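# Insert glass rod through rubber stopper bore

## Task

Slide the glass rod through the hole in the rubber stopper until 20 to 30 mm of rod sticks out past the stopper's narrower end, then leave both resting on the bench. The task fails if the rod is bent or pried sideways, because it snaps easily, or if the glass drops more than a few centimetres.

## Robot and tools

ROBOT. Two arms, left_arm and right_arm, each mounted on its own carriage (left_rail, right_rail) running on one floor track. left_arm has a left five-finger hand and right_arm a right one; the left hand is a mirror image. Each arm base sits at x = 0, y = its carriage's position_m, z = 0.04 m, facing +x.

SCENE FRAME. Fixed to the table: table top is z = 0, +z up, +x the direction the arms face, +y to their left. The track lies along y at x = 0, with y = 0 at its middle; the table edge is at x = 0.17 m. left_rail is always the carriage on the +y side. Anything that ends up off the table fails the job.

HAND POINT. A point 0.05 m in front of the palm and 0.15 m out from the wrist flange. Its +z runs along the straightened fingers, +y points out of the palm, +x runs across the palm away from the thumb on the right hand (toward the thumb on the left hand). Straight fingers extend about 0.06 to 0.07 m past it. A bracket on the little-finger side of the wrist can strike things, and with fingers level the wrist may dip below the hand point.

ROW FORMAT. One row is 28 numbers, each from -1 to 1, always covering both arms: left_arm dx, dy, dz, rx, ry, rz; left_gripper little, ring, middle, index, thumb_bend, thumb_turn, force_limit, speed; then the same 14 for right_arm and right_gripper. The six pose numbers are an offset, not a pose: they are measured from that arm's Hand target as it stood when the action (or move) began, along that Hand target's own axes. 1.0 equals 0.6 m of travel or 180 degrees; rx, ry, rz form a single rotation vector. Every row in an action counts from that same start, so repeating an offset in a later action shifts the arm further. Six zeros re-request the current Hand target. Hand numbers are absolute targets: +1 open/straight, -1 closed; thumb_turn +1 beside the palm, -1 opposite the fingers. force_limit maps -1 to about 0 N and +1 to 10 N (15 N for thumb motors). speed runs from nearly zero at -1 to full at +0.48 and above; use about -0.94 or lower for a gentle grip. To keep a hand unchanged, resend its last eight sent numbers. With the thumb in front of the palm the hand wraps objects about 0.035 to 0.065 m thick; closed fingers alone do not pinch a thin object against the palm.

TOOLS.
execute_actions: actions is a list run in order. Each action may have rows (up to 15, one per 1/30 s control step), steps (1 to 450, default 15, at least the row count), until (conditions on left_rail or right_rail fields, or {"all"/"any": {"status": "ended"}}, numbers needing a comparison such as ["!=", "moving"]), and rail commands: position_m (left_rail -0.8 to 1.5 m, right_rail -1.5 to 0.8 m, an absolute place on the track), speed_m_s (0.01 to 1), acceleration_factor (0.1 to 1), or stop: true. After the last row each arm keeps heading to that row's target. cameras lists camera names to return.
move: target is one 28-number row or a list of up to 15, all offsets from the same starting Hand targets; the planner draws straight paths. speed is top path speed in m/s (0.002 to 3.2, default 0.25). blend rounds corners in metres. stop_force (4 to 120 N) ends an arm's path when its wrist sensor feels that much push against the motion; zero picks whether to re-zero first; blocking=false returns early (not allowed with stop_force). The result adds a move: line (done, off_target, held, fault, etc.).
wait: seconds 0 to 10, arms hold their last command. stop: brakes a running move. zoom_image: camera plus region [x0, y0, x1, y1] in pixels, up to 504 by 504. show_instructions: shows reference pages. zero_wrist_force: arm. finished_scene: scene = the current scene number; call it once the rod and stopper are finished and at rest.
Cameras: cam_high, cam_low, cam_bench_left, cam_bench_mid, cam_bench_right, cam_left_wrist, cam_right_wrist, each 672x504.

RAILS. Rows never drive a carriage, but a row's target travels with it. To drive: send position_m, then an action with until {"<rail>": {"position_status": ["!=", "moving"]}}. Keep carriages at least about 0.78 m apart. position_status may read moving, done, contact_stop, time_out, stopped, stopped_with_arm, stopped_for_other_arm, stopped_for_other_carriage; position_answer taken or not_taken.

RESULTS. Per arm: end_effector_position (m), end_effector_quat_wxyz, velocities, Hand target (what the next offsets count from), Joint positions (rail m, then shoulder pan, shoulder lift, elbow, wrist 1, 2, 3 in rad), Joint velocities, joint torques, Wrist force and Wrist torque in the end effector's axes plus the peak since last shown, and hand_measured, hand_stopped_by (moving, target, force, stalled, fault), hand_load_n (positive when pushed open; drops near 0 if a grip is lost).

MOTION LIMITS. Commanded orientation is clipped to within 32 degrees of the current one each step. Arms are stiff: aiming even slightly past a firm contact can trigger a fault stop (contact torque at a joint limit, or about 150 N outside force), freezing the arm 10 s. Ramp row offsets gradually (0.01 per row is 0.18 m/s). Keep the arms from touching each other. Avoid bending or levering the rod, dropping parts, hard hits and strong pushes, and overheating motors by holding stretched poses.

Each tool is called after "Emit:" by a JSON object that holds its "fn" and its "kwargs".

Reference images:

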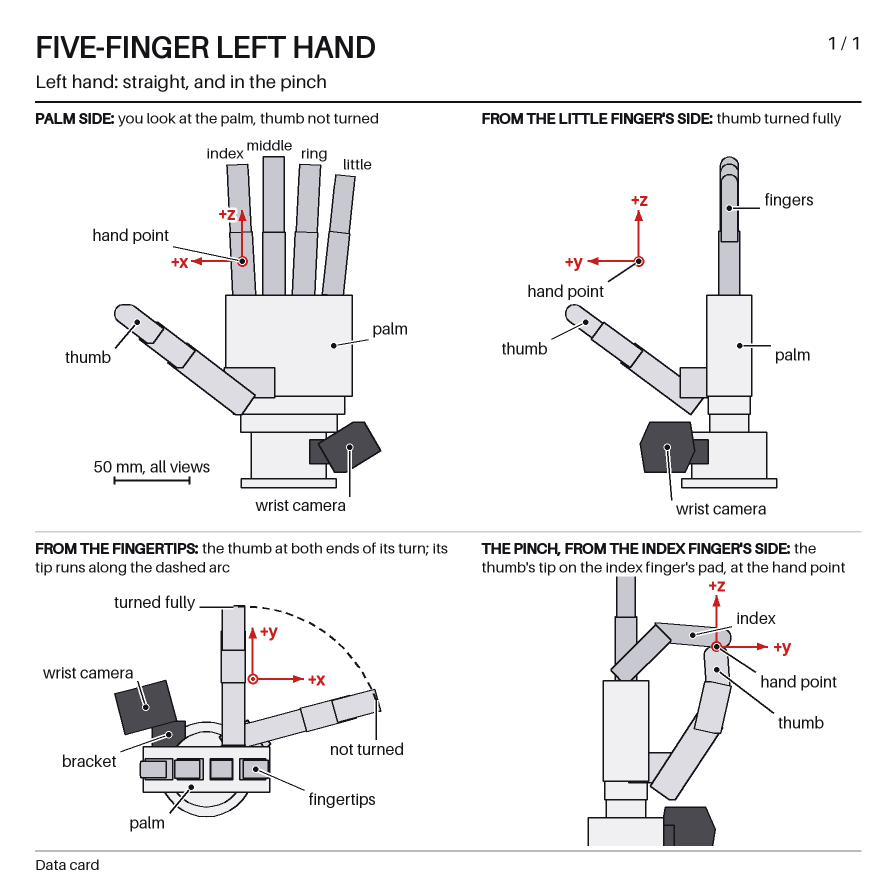

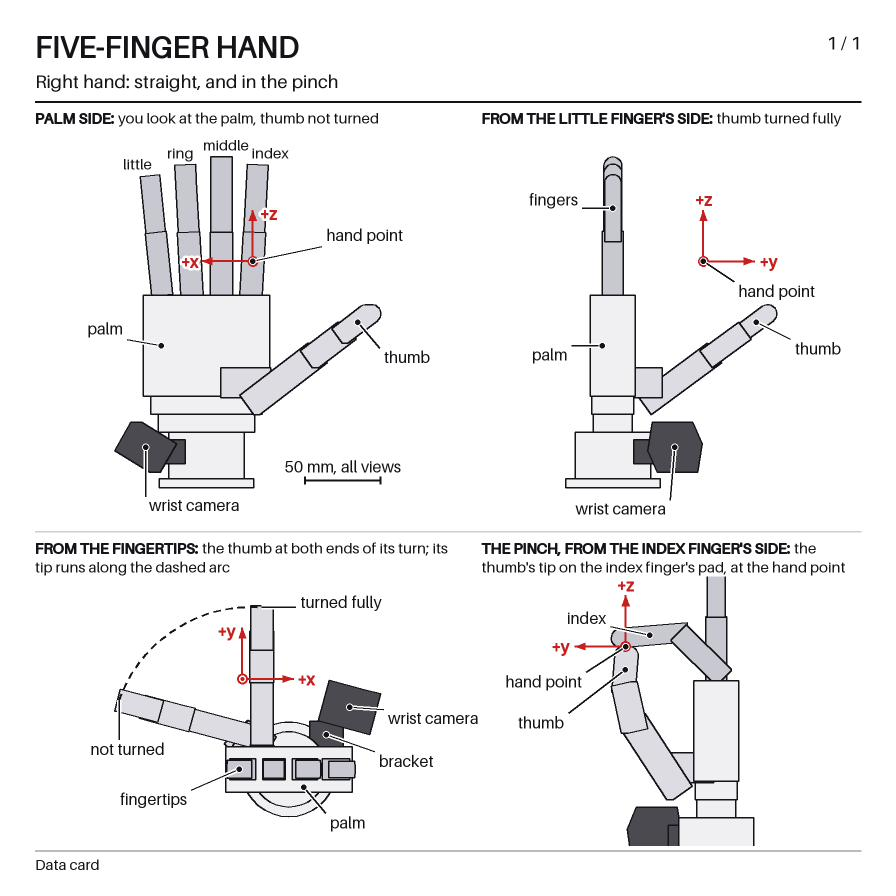

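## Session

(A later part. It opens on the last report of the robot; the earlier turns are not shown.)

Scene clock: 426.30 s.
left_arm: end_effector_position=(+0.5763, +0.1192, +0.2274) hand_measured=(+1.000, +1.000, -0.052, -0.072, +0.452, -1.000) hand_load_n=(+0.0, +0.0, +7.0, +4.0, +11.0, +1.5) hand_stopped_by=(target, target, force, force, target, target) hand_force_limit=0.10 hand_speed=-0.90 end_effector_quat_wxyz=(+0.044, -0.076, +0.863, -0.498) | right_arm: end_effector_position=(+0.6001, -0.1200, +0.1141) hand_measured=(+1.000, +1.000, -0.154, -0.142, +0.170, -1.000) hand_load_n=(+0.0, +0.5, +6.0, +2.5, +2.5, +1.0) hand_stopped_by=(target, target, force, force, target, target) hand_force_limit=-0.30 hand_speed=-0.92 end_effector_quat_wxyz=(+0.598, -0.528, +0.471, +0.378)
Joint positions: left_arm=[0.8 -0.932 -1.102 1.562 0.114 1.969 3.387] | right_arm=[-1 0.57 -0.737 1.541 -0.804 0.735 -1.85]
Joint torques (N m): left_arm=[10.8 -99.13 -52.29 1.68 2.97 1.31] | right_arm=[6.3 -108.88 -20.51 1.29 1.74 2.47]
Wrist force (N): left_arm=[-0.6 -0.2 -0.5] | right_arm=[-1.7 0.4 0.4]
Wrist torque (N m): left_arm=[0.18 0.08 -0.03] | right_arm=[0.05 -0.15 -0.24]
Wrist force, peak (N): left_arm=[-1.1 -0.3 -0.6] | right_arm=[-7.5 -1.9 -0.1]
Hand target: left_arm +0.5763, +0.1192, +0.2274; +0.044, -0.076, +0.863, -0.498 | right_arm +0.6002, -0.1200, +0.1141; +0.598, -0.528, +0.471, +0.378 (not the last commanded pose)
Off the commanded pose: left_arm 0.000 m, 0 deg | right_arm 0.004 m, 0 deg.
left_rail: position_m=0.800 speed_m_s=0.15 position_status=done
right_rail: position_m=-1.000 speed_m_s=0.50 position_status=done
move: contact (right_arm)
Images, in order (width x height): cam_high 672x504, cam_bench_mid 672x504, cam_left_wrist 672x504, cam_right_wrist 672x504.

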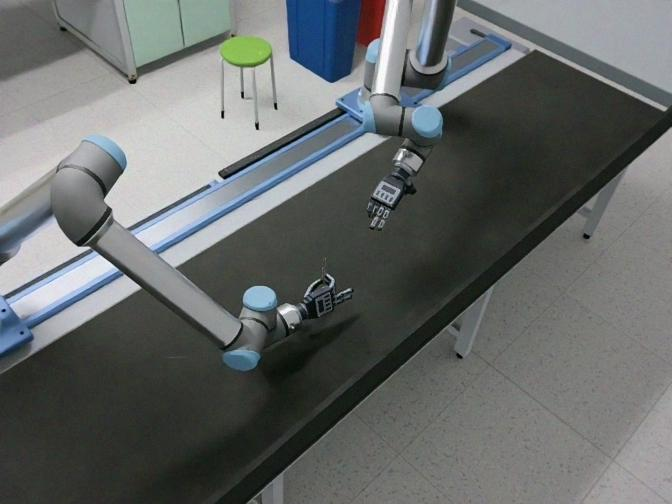

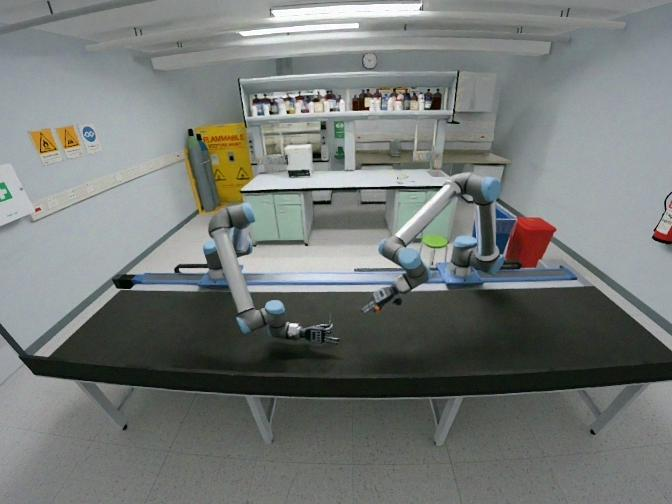

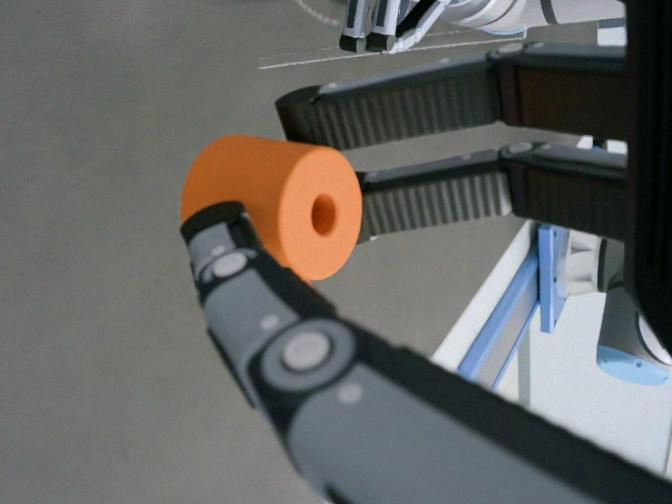

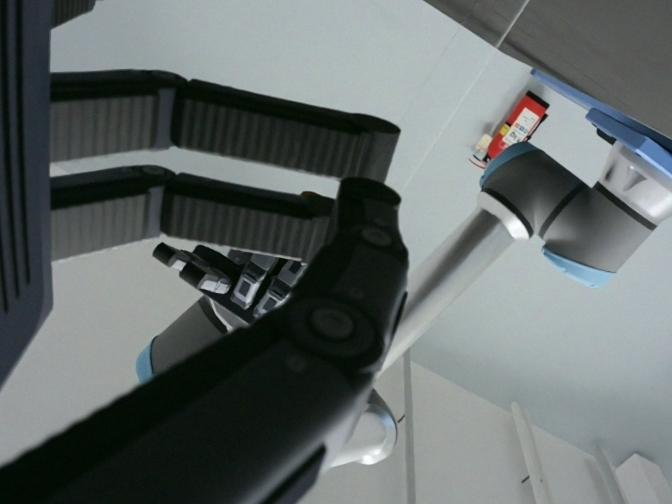

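Emit:
{"fn": "move", "kwargs": {"target": [0.0672,-0.13,0.1833,0,0,0,1,1,-0.6,-0.6,0.45,-1,0.1,-0.9,0,0,0,0,0,0,1,1,-0.6,-0.6,0.168,-1,-0.3,-0.92], "speed": 0.1, "cameras": ["cam_left_wrist","cam_high"]}}

Emit:
{"fn": "zoom_image", "kwargs": {"camera": "cam_left_wrist", "region": [40, 0, 440, 140]}}

Scene clock: 461.83 s.
left_arm: end_effector_position=(+0.5600, -0.0198, +0.2400) hand_measured=(+1.000, +1.000, -0.052, -0.072, +0.452, -1.000) hand_load_n=(+0.0, +0.0, +7.0, +4.0, +11.0, +2.0) hand_stopped_by=(target, target, force, force, target, target) hand_force_limit=0.10 hand_speed=-0.90 end_effector_quat_wxyz=(+0.044, -0.076, +0.863, -0.498) | right_arm: end_effector_position=(+0.6002, -0.1200, +0.1141) hand_measured=(+1.000, +1.000, -0.154, -0.142, +0.170, -1.000) hand_load_n=(+0.0, +0.0, +6.0, +2.5, +2.5, +1.0) hand_stopped_by=(target, target, force, force, target, target) hand_force_limit=-0.30 hand_speed=-0.92 end_effector_quat_wxyz=(+0.598, -0.528, +0.471, +0.378)
Joint positions: left_arm=[0.8 -1.049 -0.984 1.347 0.188 1.87 3.32] | right_arm=[-1 0.57 -0.737 1.541 -0.804 0.735 -1.85]
Joint torques (N m): left_arm=[-14.23 -72.79 -53.98 2 -2.07 -1.92] | right_arm=[-5.34 -109.25 -22.57 1.13 1.56 -2.5]
Wrist force (N): left_arm=[-0.7 -0.1 -0.6] | right_arm=[-1.2 0.4 0.5]
Wrist torque (N m): left_arm=[0.21 0.10 0.02] | right_arm=[0.05 -0.22 -0.21]
Wrist force, peak (N): left_arm=[-1.0 0.1 -1.5] | right_arm=[-2.1 0.5 0.4]
Hand target: left_arm +0.5599, -0.0200, +0.2400; +0.044, -0.076, +0.863, -0.498 | right_arm +0.6002, -0.1200, +0.1141; +0.598, -0.528, +0.471, +0.378
Off the commanded pose: left_arm 0.000 m, 0 deg | right_arm 0.000 m, 0 deg.
left_rail: position_m=0.800 speed_m_s=0.15 position_status=done
right_rail: position_m=-1.000 speed_m_s=0.50 position_status=done
move: done
Images, in order (width x height): cam_high 672x504, cam_left_wrist 672x504.

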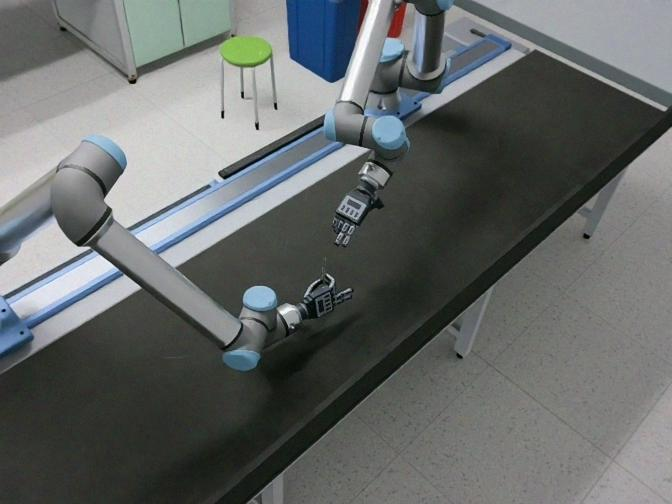

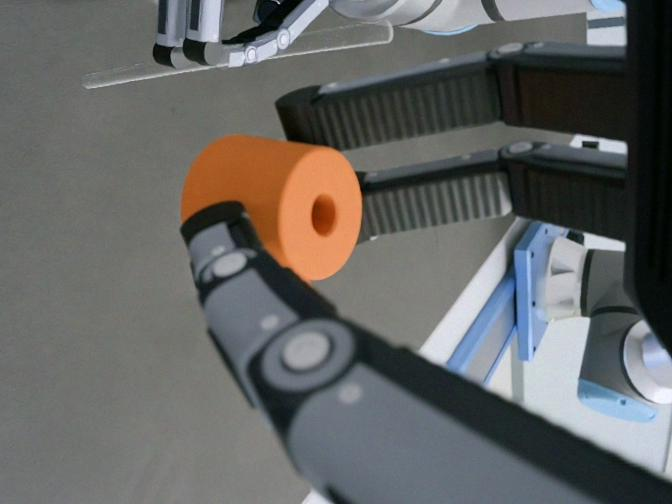

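Scaled by 1.260 from the camera's 672x504 image, which has a finer 960x720 frame.

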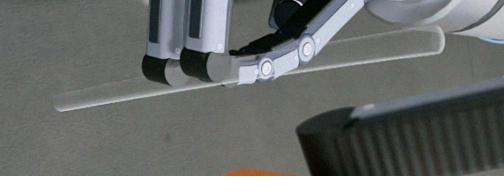

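Emit:
{"fn": "execute_actions", "kwargs": {"actions": [], "cameras": ["cam_bench_mid","cam_high","cam_bench_left","cam_bench_right","cam_low"]}}

Emit:
{"fn": "zoom_image", "kwargs": {"camera": "cam_bench_mid", "region": [310, 300, 350, 340]}}

Emit:
{"fn": "zoom_image", "kwargs": {"camera": "cam_bench_left", "region": [0, 280, 120, 400]}}

Emit:
{"fn": "zoom_image", "kwargs": {"camera": "cam_high", "region": [290, 240, 360, 310]}}

Scene clock: 480.23 s.
left_arm: end_effector_position=(+0.5599, -0.0200, +0.2400) hand_measured=(+1.000, +1.000, -0.052, -0.072, +0.452, -1.000) hand_load_n=(+0.0, +0.0, +7.0, +4.0, +11.0, +1.5) hand_stopped_by=(target, target, force, force, target, target) hand_force_limit=0.10 hand_speed=-0.90 end_effector_quat_wxyz=(+0.044, -0.076, +0.863, -0.498) | right_arm: end_effector_position=(+0.6002, -0.1200, +0.1141) hand_measured=(+1.000, +1.000, -0.154, -0.142, +0.170, -1.000) hand_load_n=(+0.0, +0.0, +6.0, +2.5, +2.5, +1.0) hand_stopped_by=(target, target, force, force, target, target) hand_force_limit=-0.30 hand_speed=-0.92 end_effector_quat_wxyz=(+0.598, -0.528, +0.471, +0.378)
Joint positions: left_arm=[0.8 -1.049 -0.983 1.346 0.188 1.87 3.32] | right_arm=[-1 0.57 -0.737 1.541 -0.804 0.735 -1.85]
Joint velocities: within noise
Joint torques (N m): left_arm=[-16.64 -73.54 -53.92 1.81 -2.01 -1.99] | right_arm=[-4 -109.05 -22.57 1 1.25 -2.9]
Wrist force (N): left_arm=[-0.6 0.1 -0.6] | right_arm=[-1.8 0.5 0.3]
Wrist torque (N m): left_arm=[0.23 0.10 0.02] | right_arm=[0.07 -0.11 -0.25]
Wrist force, peak (N): left_arm=[-0.6 0.2 -1.1] | right_arm=[-2.5 0.5 0.2]
Hand target: left_arm +0.5599, -0.0200, +0.2400; +0.044, -0.076, +0.863, -0.498 | right_arm +0.6002, -0.1200, +0.1141; +0.598, -0.528, +0.471, +0.378
Off the commanded pose: left_arm 0.000 m, 0 deg | right_arm 0.000 m, 0 deg.
left_rail: position_m=0.800 speed_m_s=0.15 position_status=done
right_rail: position_m=-1.000 speed_m_s=0.50 position_status=done
Images, in order (width x height): cam_high 672x504, cam_low 672x504, cam_bench_left 672x504, cam_bench_mid 672x504, cam_bench_right 672x504.

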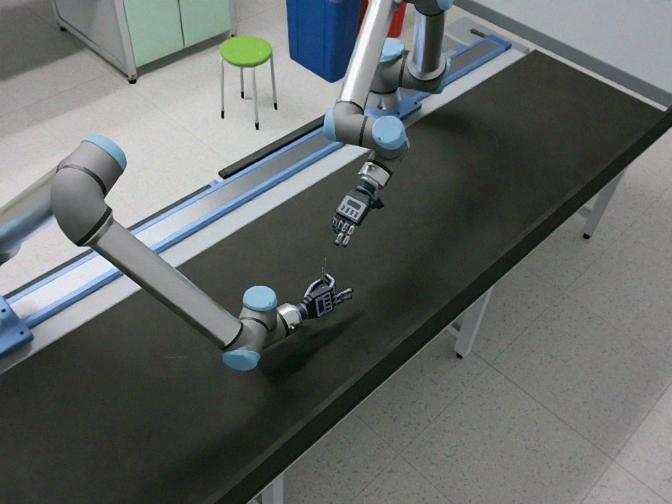

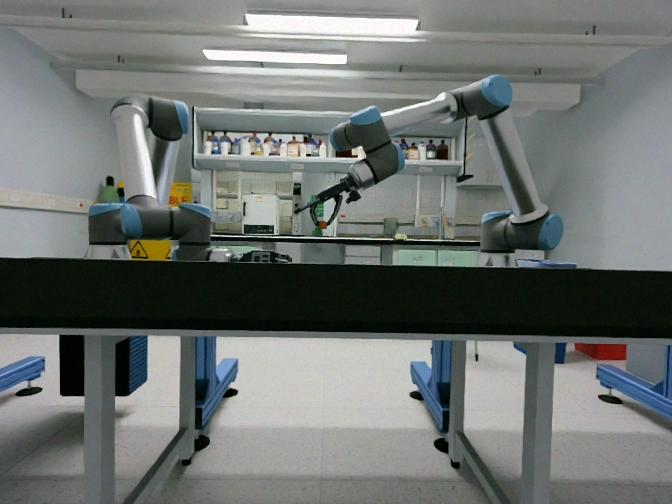

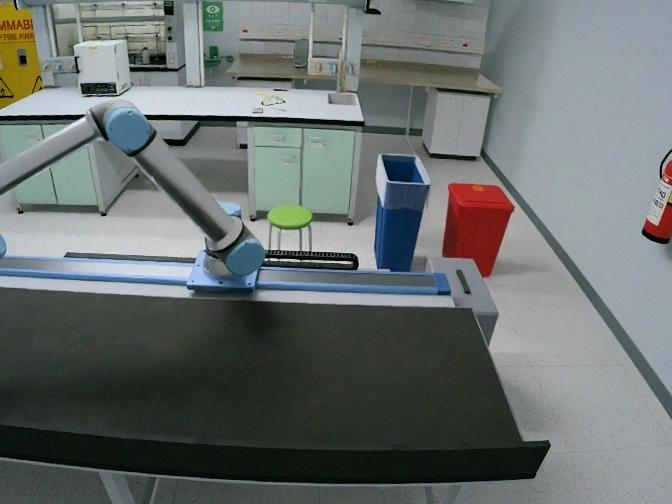

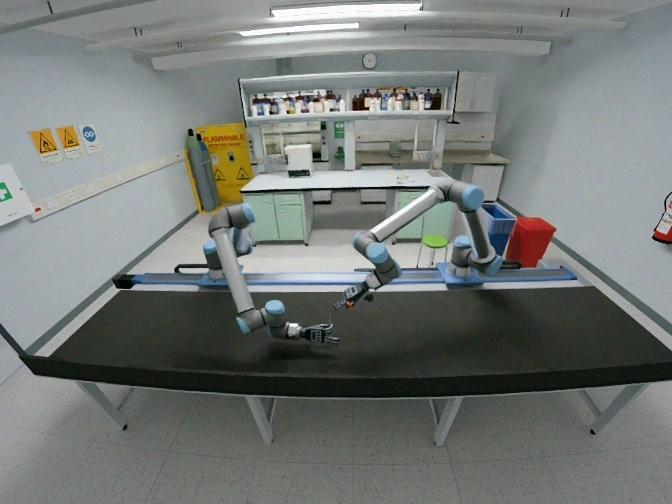

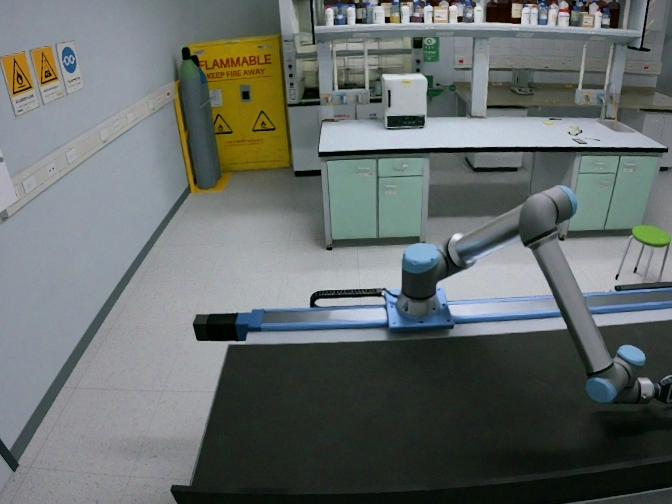

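Scaled by 12.600 from the camera's 672x504 image, which has a finer 960x720 frame.

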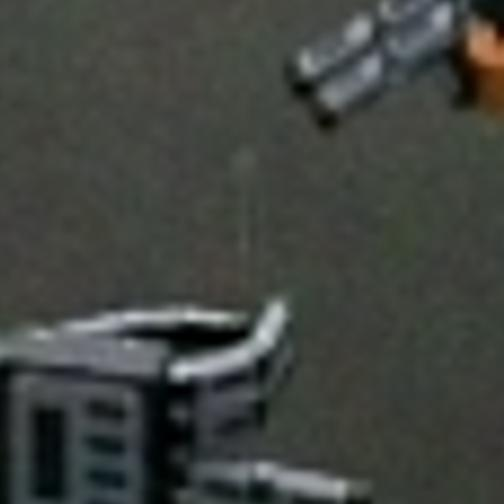

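Scaled by 4.200 from the camera's 672x504 image, which has a finer 960x720 frame.

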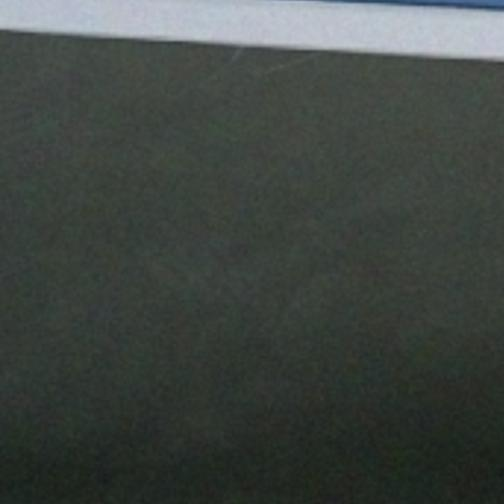

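Scaled by 7.200 from the camera's 672x504 image, which has a finer 960x720 frame.

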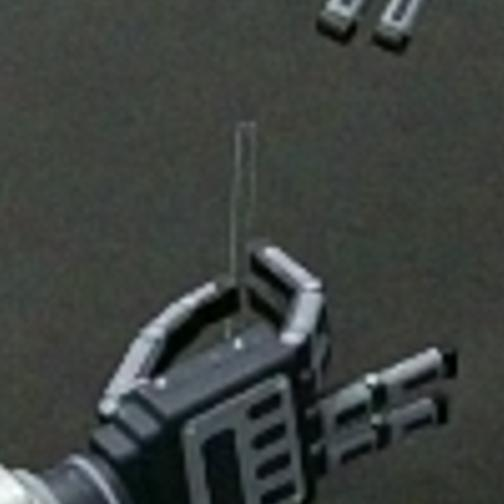

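Emit:
{"fn": "move", "kwargs": {"target": [0,0,0,0,0,0,1,1,-0.6,-0.6,0.45,-1,0.1,-0.9,-0.0096,-0.0028,0,-0.003,0.0105,-0.0018,1,1,-0.6,-0.6,0.168,-1,-0.3,-0.92], "speed": 0.05}}

Emit:
{"fn": "move", "kwargs": {"target": [0,0,0,0,0,0,1,1,-0.6,-0.6,0.45,-1,0.1,-0.9,0.0144,0.0041,0,0,0,0,1,1,-0.6,-0.6,0.168,-1,-0.3,-0.92], "speed": 0.01, "stop_force": 4, "cameras": ["cam_left_wrist"]}}

Emit:
{"fn": "zoom_image", "kwargs": {"camera": "cam_left_wrist", "region": [40, 0, 440, 140]}}

Scene clock: 518.40 s.
left_arm: end_effector_position=(+0.5599, -0.0200, +0.2400) hand_measured=(+1.000, +1.000, -0.052, -0.072, +0.452, -1.000) hand_load_n=(+0.0, +0.0, +7.0, +4.0, +11.0, +1.5) hand_stopped_by=(target, target, force, force, target, target) hand_force_limit=0.10 hand_speed=-0.90 end_effector_quat_wxyz=(+0.044, -0.076, +0.863, -0.498) | right_arm: end_effector_position=(+0.6002, -0.1200, +0.1201) hand_measured=(+1.000, +1.000, -0.154, -0.142, +0.170, -1.000) hand_load_n=(+0.0, +0.0, +6.5, +2.5, +3.0, +1.0) hand_stopped_by=(target, target, force, force, target, target) hand_force_limit=-0.30 hand_speed=-0.92 end_effector_quat_wxyz=(+0.589, -0.538, +0.477, +0.369)
Joint positions: left_arm=[0.8 -1.049 -0.983 1.346 0.188 1.87 3.32] | right_arm=[-1 0.57 -0.748 1.526 -0.727 0.736 -1.894]
Joint torques (N m): left_arm=[-17.96 -73.06 -54.1 1.94 -1.86 -1.62] | right_arm=[-11.97 -109.32 -41.14 1.36 2.19 -4.05]
Wrist force (N): left_arm=[-0.4 0.4 -0.7] | right_arm=[-1.8 -0.1 0.2]
Wrist torque (N m): left_arm=[0.29 0.06 0.02] | right_arm=[0.00 -0.10 -0.08]
Wrist force, peak (N): left_arm=[-0.5 0.1 -1.2] | right_arm=[-2.1 0.6 0.5]
Hand target: left_arm +0.5599, -0.0200, +0.2400; +0.044, -0.076, +0.863, -0.498 | right_arm +0.6002, -0.1200, +0.1201; +0.589, -0.538, +0.477, +0.369
Off the commanded pose: left_arm 0.000 m, 0 deg | right_arm 0.000 m, 0 deg.
left_rail: position_m=0.800 speed_m_s=0.15 position_status=done
right_rail: position_m=-1.000 speed_m_s=0.50 position_status=done
move: done

Scene clock: 520.23 s.
left_arm: end_effector_position=(+0.5599, -0.0200, +0.2400) hand_measured=(+1.000, +1.000, -0.052, -0.072, +0.452, -1.000) hand_load_n=(+0.0, -0.5, +7.0, +4.0, +11.0, +1.5) hand_stopped_by=(target, target, force, force, target, target) hand_force_limit=0.10 hand_speed=-0.90 end_effector_quat_wxyz=(+0.044, -0.076, +0.863, -0.498) | right_arm: end_effector_position=(+0.6002, -0.1202, +0.1139) hand_measured=(+1.000, +1.000, -0.154, -0.142, +0.170, -1.000) hand_load_n=(+0.0, +0.0, +6.5, +2.5, +2.0, +2.0) hand_stopped_by=(target, target, force, force, target, target) hand_force_limit=-0.30 hand_speed=-0.92 end_effector_quat_wxyz=(+0.589, -0.538, +0.477, +0.369)
Joint positions: left_arm=[0.8 -1.049 -0.983 1.346 0.188 1.87 3.32] | right_arm=[-1 0.57 -0.741 1.527 -0.734 0.735 -1.894]
Joint torques (N m): left_arm=[-17.15 -73.71 -53.97 1.71 -1.63 -1.51] | right_arm=[-2.88 -105.51 -26.14 1.63 -1.4 -3.43]
Wrist force (N): left_arm=[-0.7 -0.2 -0.5] | right_arm=[-2.7 -0.3 -0.1]
Wrist torque (N m): left_arm=[0.18 0.12 0.02] | right_arm=[0.04 -0.16 -0.05]
Wrist force, peak (N): left_arm=[-1.1 0.2 -0.7] | right_arm=[-7.8 -1.0 0.3]
Hand target: left_arm +0.5599, -0.0200, +0.2400; +0.044, -0.076, +0.863, -0.498 | right_arm +0.6002, -0.1202, +0.1140; +0.589, -0.538, +0.477, +0.369 (not the last commanded pose)
Off the commanded pose: left_arm 0.000 m, 0 deg | right_arm 0.003 m, 0 deg.
left_rail: position_m=0.800 speed_m_s=0.15 position_status=done
right_rail: position_m=-1.000 speed_m_s=0.50 position_status=done
move: contact (right_arm)
Images, in order (width x height): cam_left_wrist 672x504.

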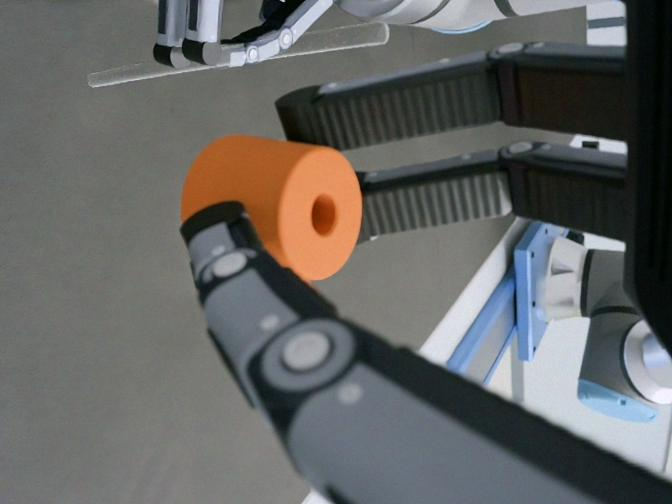

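Scaled by 1.260 from the camera's 672x504 image, which has a finer 960x720 frame.

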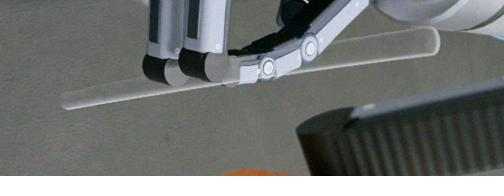

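Emit:
{"fn": "move", "kwargs": {"target": [-0.013,-0.1343,0.1477,0,0,0,1,1,-0.6,-0.6,0.45,-1,0.1,-0.9,0,0,0,0,0,0,1,1,-0.6,-0.6,0.168,-1,-0.3,-0.92], "speed": 0.1, "cameras": ["cam_left_wrist","cam_high","cam_bench_mid","cam_right_wrist"]}}

Emit:
{"fn": "zoom_image", "kwargs": {"camera": "cam_left_wrist", "region": [0, 100, 400, 350]}}

Emit:
{"fn": "zoom_image", "kwargs": {"camera": "cam_high", "region": [290, 220, 370, 300]}}

Emit:
{"fn": "zoom_image", "kwargs": {"camera": "cam_bench_mid", "region": [310, 290, 360, 340]}}

Scene clock: 527.87 s.
left_arm: end_effector_position=(+0.5880, -0.1337, +0.2654) hand_measured=(+1.000, +1.000, -0.052, -0.072, +0.452, -1.000) hand_load_n=(+0.0, +0.0, +7.0, +4.0, +10.5, +1.5) hand_stopped_by=(target, target, force, force, target, target) hand_force_limit=0.10 hand_speed=-0.90 end_effector_quat_wxyz=(+0.044, -0.076, +0.863, -0.498) | right_arm: end_effector_position=(+0.6002, -0.1202, +0.1140) hand_measured=(+1.000, +1.000, -0.154, -0.142, +0.170, -1.000) hand_load_n=(+0.0, +0.0, +6.0, +3.0, +2.0, +2.0) hand_stopped_by=(target, target, force, force, target, target) hand_force_limit=-0.30 hand_speed=-0.92 end_effector_quat_wxyz=(+0.589, -0.538, +0.477, +0.369)
Joint positions: left_arm=[0.8 -1.084 -0.815 1.015 0.346 1.84 3.301] | right_arm=[-1 0.57 -0.741 1.527 -0.734 0.735 -1.894]
Joint torques (N m): left_arm=[-16.29 -85.38 -56.86 2 -1.85 -1.75] | right_arm=[3.44 -105.88 -36.1 1.35 1.19 -2.26]
Wrist force (N): left_arm=[-0.7 0.0 -0.9] | right_arm=[-2.9 0.0 0.1]
Wrist torque (N m): left_arm=[0.26 0.07 -0.01] | right_arm=[0.07 -0.10 -0.05]
Wrist force, peak (N): left_arm=[-0.7 0.3 -1.4] | right_arm=[-3.6 -0.1 0.0]
Hand target: left_arm +0.5880, -0.1338, +0.2655; +0.044, -0.076, +0.863, -0.498 | right_arm +0.6002, -0.1202, +0.1140; +0.589, -0.538, +0.477, +0.369
Off the commanded pose: left_arm 0.000 m, 0 deg | right_arm 0.000 m, 0 deg.
left_rail: position_m=0.800 speed_m_s=0.15 position_status=done
right_rail: position_m=-1.000 speed_m_s=0.50 position_status=done
move: done
Images, in order (width x height): cam_high 672x504, cam_bench_mid 672x504, cam_left_wrist 672x504, cam_right_wrist 672x504.

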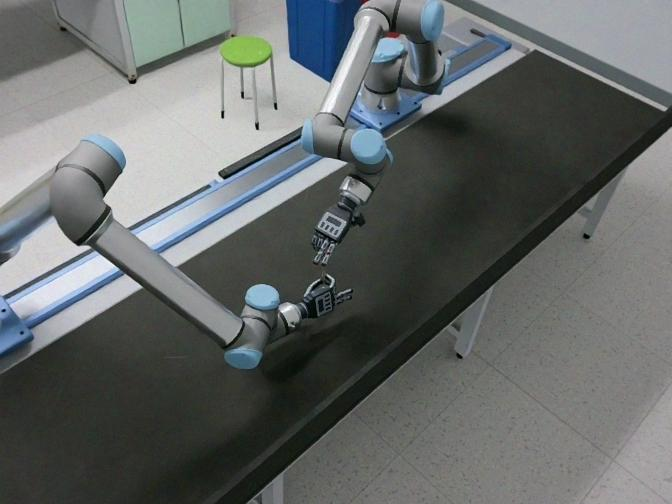

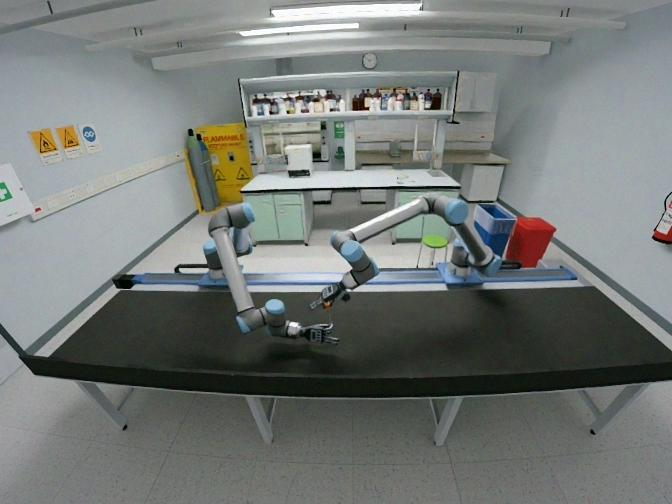

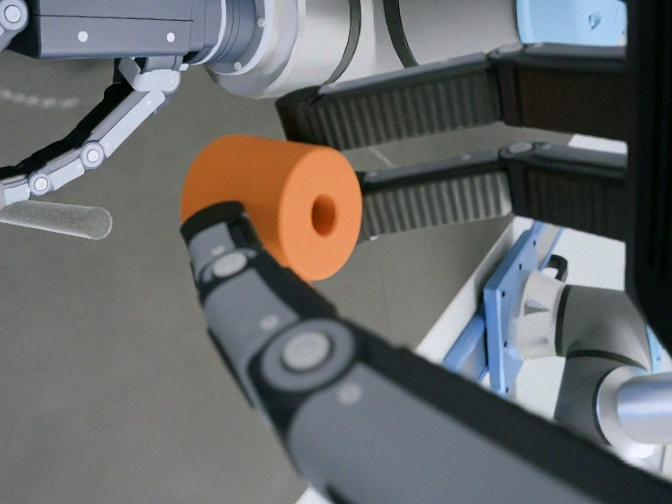

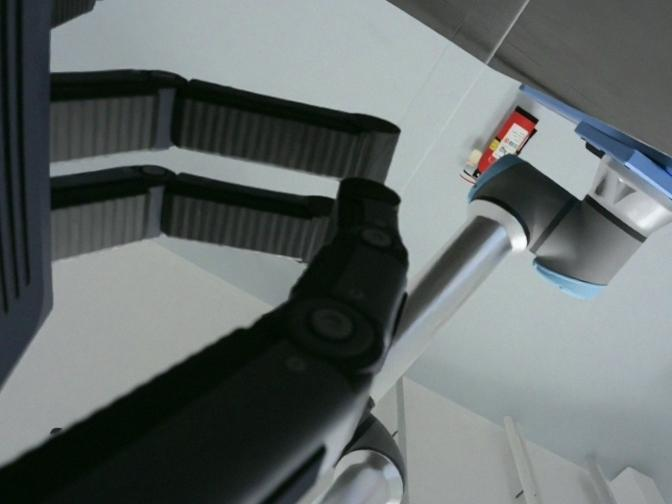

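Scaled by 1.260 from the camera's 672x504 image, which has a finer 960x720 frame.

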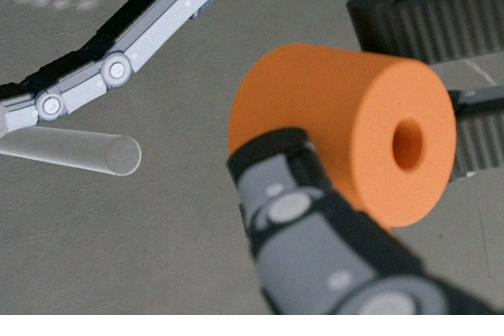

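Scaled by 6.300 from the camera's 672x504 image, which has a finer 960x720 frame.

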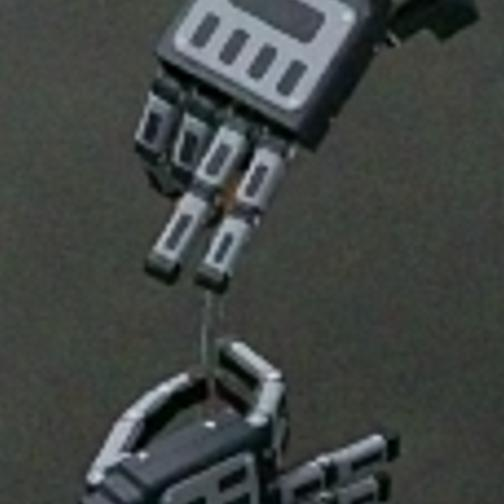

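Scaled by 10.080 from the camera's 672x504 image, which has a finer 960x720 frame.

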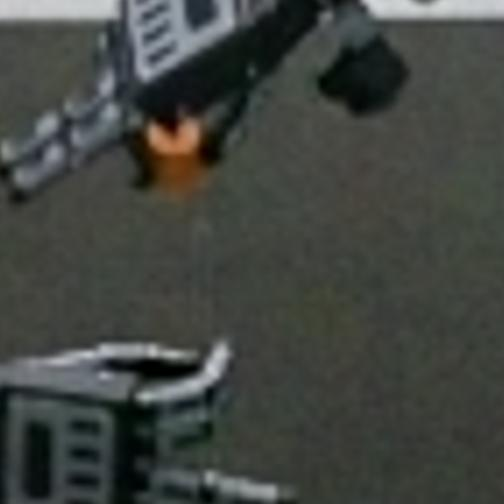

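Emit:
{"fn": "move", "kwargs": {"target": [0.0005,0.0373,0.002,0,0,0,1,1,-0.6,-0.6,0.45,-1,0.1,-0.9,0,0,0,0,0,0,1,1,-0.6,-0.6,0.168,-1,-0.3,-0.92], "speed": 0.04, "cameras": ["cam_left_wrist","cam_bench_mid","cam_high"]}}

Emit:
{"fn": "zoom_image", "kwargs": {"camera": "cam_left_wrist", "region": [0, 100, 400, 350]}}

Emit:
{"fn": "zoom_image", "kwargs": {"camera": "cam_bench_mid", "region": [310, 290, 350, 330]}}

Emit:
{"fn": "zoom_image", "kwargs": {"camera": "cam_high", "region": [300, 230, 350, 280]}}

Scene clock: 544.00 s.
left_arm: end_effector_position=(+0.5860, -0.1240, +0.2456) hand_measured=(+1.000, +1.000, -0.052, -0.072, +0.452, -1.000) hand_load_n=(+0.0, +0.0, +7.0, +4.0, +11.0, +1.5) hand_stopped_by=(target, target, force, force, target, target) hand_force_limit=0.10 hand_speed=-0.90 end_effector_quat_wxyz=(+0.044, -0.076, +0.863, -0.498) | right_arm: end_effector_position=(+0.6002, -0.1202, +0.1140) hand_measured=(+1.000, +1.000, -0.154, -0.142, +0.170, -1.000) hand_load_n=(+0.0, +0.0, +6.0, +2.5, +2.5, +2.0) hand_stopped_by=(target, target, force, force, target, target) hand_force_limit=-0.30 hand_speed=-0.92 end_effector_quat_wxyz=(+0.589, -0.538, +0.477, +0.369)
Joint positions: left_arm=[0.8 -1.081 -0.824 1.065 0.305 1.842 3.303] | right_arm=[-1 0.57 -0.741 1.527 -0.734 0.735 -1.894]
Joint torques (N m): left_arm=[16.24 -124.93 -26.89 -0.86 2.71 2.08] | right_arm=[1.74 -105.44 -36.49 1.04 1.25 -1.21]
Wrist force (N): left_arm=[-0.9 0.3 -0.9] | right_arm=[-2.7 -0.1 0.0]
Wrist torque (N m): left_arm=[0.29 0.13 -0.14] | right_arm=[0.08 -0.13 -0.05]
Wrist force, peak (N): left_arm=[-1.2 0.0 -1.2] | right_arm=[-3.6 -0.1 0.6]
Hand target: left_arm +0.5859, -0.1239, +0.2455; +0.044, -0.076, +0.863, -0.498 | right_arm +0.6002, -0.1202, +0.1140; +0.589, -0.538, +0.477, +0.369
Off the commanded pose: left_arm 0.000 m, 0 deg | right_arm 0.000 m, 0 deg.
left_rail: position_m=0.800 speed_m_s=0.15 position_status=done
right_rail: position_m=-1.000 speed_m_s=0.50 position_status=done
move: done
Images, in order (width x height): cam_high 672x504, cam_bench_mid 672x504, cam_left_wrist 672x504.

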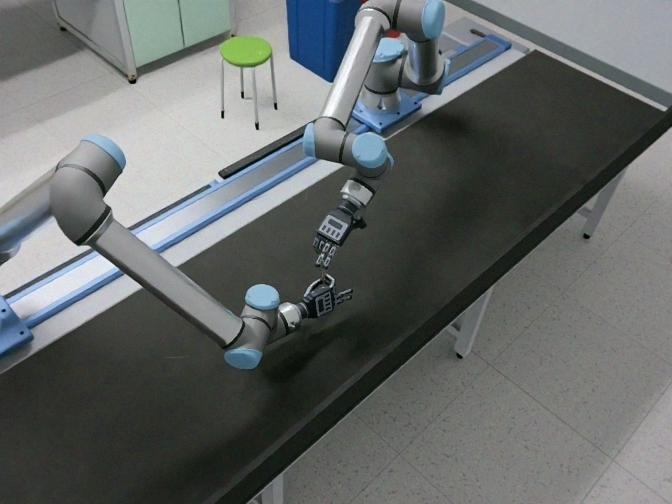

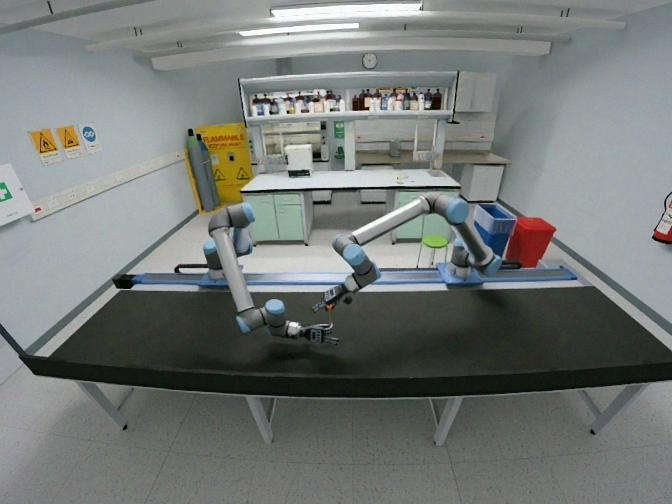

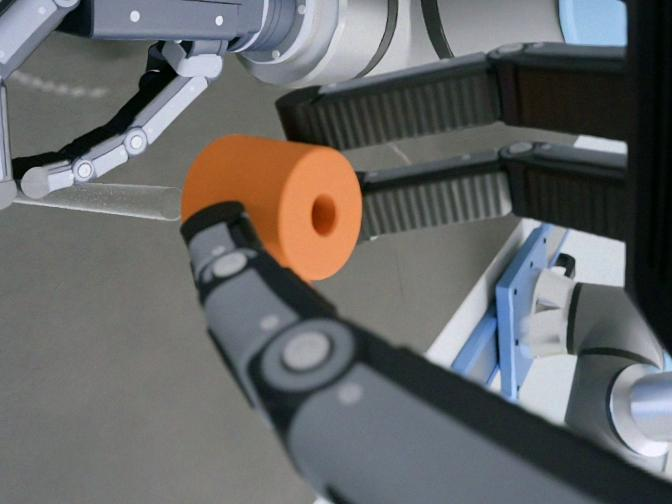

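Scaled by 1.260 from the camera's 672x504 image, which has a finer 960x720 frame.

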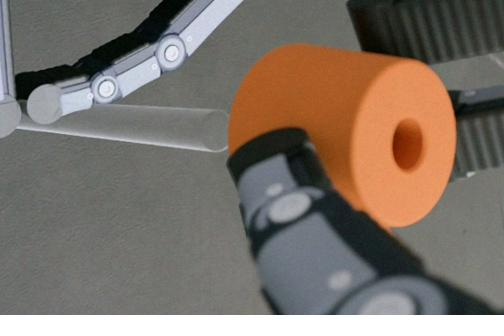

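Scaled by 12.600 from the camera's 672x504 image, which has a finer 960x720 frame.

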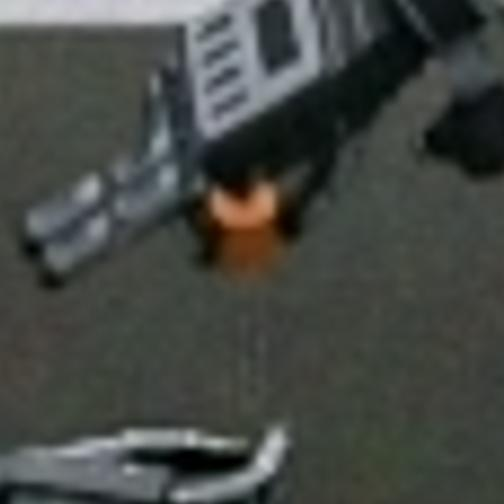

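Scaled by 10.080 from the camera's 672x504 image, which has a finer 960x720 frame.

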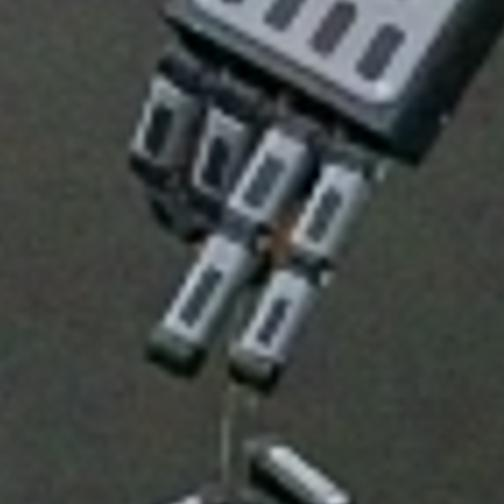

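Emit:
{"fn": "move", "kwargs": {"target": [0,0.0433,0.025,0,0,0,1,1,-0.6,-0.6,0.45,-1,0.1,-0.9,0,0,0,0,0,0,1,1,-0.6,-0.6,0.168,-1,-0.3,-0.92], "speed": 0.01, "stop_force": 4, "cameras": ["cam_left_wrist","cam_bench_mid"]}}

Emit:
{"fn": "zoom_image", "kwargs": {"camera": "cam_left_wrist", "region": [0, 100, 400, 350]}}

Emit:
{"fn": "zoom_image", "kwargs": {"camera": "cam_bench_mid", "region": [310, 290, 350, 330]}}

Scene clock: 553.50 s.
left_arm: end_effector_position=(+0.5860, -0.1239, +0.2283) hand_measured=(+1.000, +1.000, -0.052, -0.072, +0.452, -1.000) hand_load_n=(+0.0, +0.0, +7.0, +4.0, +9.0, +1.5) hand_stopped_by=(target, target, force, force, target, target) hand_force_limit=0.10 hand_speed=-0.90 end_effector_quat_wxyz=(+0.044, -0.076, +0.863, -0.498) | right_arm: end_effector_position=(+0.6002, -0.1202, +0.1140) hand_measured=(+1.000, +1.000, -0.154, -0.142, +0.170, -1.000) hand_load_n=(+0.0, +0.0, +6.5, +2.5, +2.5, +2.0) hand_stopped_by=(target, target, force, force, target, target) hand_force_limit=-0.30 hand_speed=-0.92 end_effector_quat_wxyz=(+0.589, -0.538, +0.477, +0.369)
Joint positions: left_arm=[0.8 -1.081 -0.816 1.082 0.279 1.842 3.303] | right_arm=[-1 0.57 -0.741 1.527 -0.734 0.735 -1.894]
Joint torques (N m): left_arm=[13.29 -118.47 -52.87 2.07 2.35 2.05] | right_arm=[6.5 -105.7 -36.17 -0.11 1.1 -0.13]
Wrist force (N): left_arm=[-0.5 -3.6 -3.3] | right_arm=[-2.9 -1.0 0.7]
Wrist torque (N m): left_arm=[0.21 0.11 -0.09] | right_arm=[-0.03 -0.09 -0.09]
Wrist force, peak (N): left_arm=[-0.4 -4.9 -3.8] | right_arm=[-3.6 0.2 0.7]
Hand target: left_arm +0.5860, -0.1239, +0.2283; +0.044, -0.076, +0.863, -0.498 (not the last commanded pose) | right_arm +0.6002, -0.1202, +0.1140; +0.589, -0.538, +0.477, +0.369
Off the commanded pose: left_arm 0.013 m, 0 deg | right_arm 0.000 m, 0 deg.
left_rail: position_m=0.800 speed_m_s=0.15 position_status=done
right_rail: position_m=-1.000 speed_m_s=0.50 position_status=done
move: contact (left_arm)
Images, in order (width x height): cam_bench_mid 672x504, cam_left_wrist 672x504.

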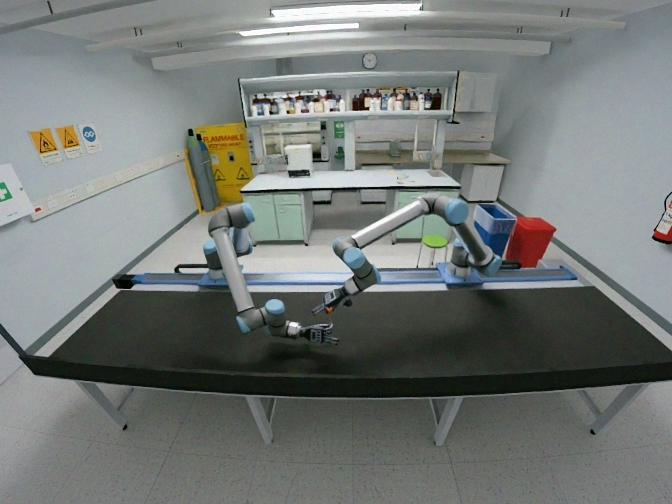

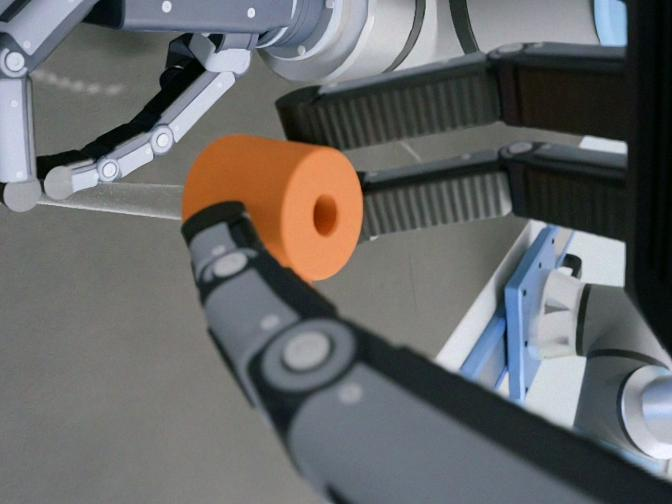

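Scaled by 1.260 from the camera's 672x504 image, which has a finer 960x720 frame.

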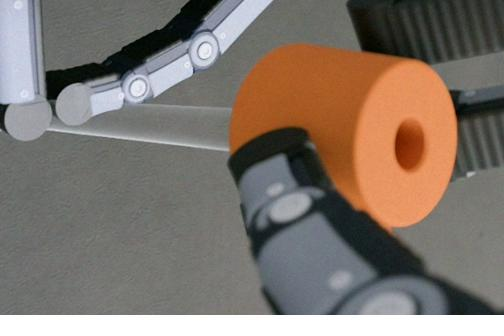

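Scaled by 12.600 from the camera's 672x504 image, which has a finer 960x720 frame.

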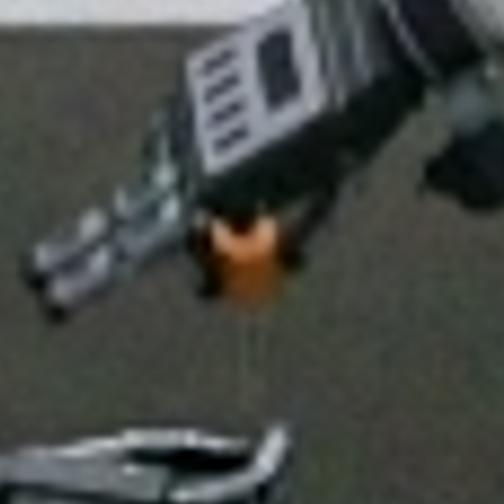

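Emit:
{"fn": "move", "kwargs": {"target": [[0,-0.0043,-0.0025,0,0,0,1,1,-0.6,-0.6,0.45,-1,0.1,-0.9,0,0,0,0,0,0,1,1,-0.6,-0.6,0.168,-1,-0.3,-0.92],[-0.002,-0.0031,-0.0045,0,0,0,1,1,-0.6,-0.6,0.45,-1,0.1,-0.9,0,0,0,0,0,0,1,1,-0.6,-0.6,0.168,-1,-0.3,-0.92],[-0.002,0.0127,0.0047,0,0,0,1,1,-0.6,-0.6,0.45,-1,0.1,-0.9,0,0,0,0,0,0,1,1,-0.6,-0.6,0.168,-1,-0.3,-0.92]], "speed": 0.01, "stop_force": 4, "zero": false, "cameras": ["cam_left_wrist"]}}

Emit:
{"fn": "zoom_image", "kwargs": {"camera": "cam_left_wrist", "region": [100, 100, 400, 320]}}

Scene clock: 562.40 s.
left_arm: end_effector_position=(+0.5869, -0.1224, +0.2203) hand_measured=(+1.000, +1.000, -0.052, -0.072, +0.452, -1.000) hand_load_n=(+0.0, -0.5, +7.0, +4.0, +11.0, +1.5) hand_stopped_by=(target, target, force, force, target, target) hand_force_limit=0.10 hand_speed=-0.90 end_effector_quat_wxyz=(+0.044, -0.076, +0.863, -0.498) | right_arm: end_effector_position=(+0.6002, -0.1202, +0.1140) hand_measured=(+1.000, +1.000, -0.154, -0.142, +0.170, -1.000) hand_load_n=(+0.0, +0.0, +7.0, +1.5, +2.5, +1.5) hand_stopped_by=(target, target, force, force, target, target) hand_force_limit=-0.30 hand_speed=-0.92 end_effector_quat_wxyz=(+0.589, -0.538, +0.477, +0.369)
Joint positions: left_arm=[0.8 -1.079 -0.813 1.092 0.267 1.844 3.304] | right_arm=[-1 0.57 -0.741 1.527 -0.734 0.735 -1.894]
Joint torques (N m): left_arm=[10.77 -86.47 -27.97 -1.6 1.87 1.36] | right_arm=[4.52 -106.37 -35.99 -0.25 1.59 1.5]
Wrist force (N): left_arm=[-1.0 0.2 -0.9] | right_arm=[-3.5 0.1 0.3]
Wrist torque (N m): left_arm=[0.25 0.13 -0.12] | right_arm=[0.05 -0.11 -0.06]
Wrist force, peak (N): left_arm=[-1.0 -4.0 -3.3] | right_arm=[-3.8 -0.4 -0.1]
Hand target: left_arm +0.5869, -0.1224, +0.2203; +0.044, -0.076, +0.863, -0.498 | right_arm +0.6002, -0.1202, +0.1140; +0.589, -0.538, +0.477, +0.369
Off the commanded pose: left_arm 0.000 m, 0 deg | right_arm 0.000 m, 0 deg.
left_rail: position_m=0.800 speed_m_s=0.15 position_status=done
right_rail: position_m=-1.000 speed_m_s=0.50 position_status=done
move: done
Images, in order (width x height): cam_left_wrist 672x504.

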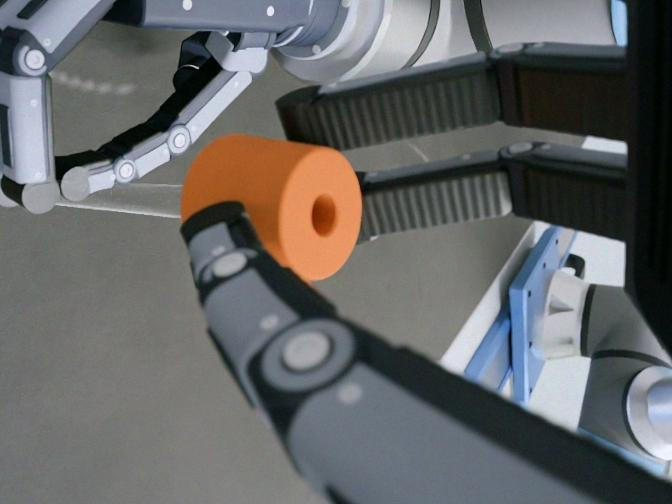

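Scaled by 1.680 from the camera's 672x504 image, which has a finer 960x720 frame.

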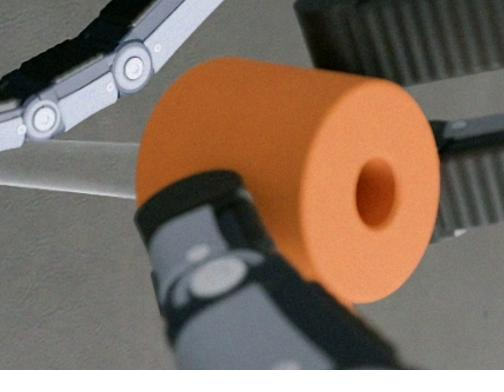

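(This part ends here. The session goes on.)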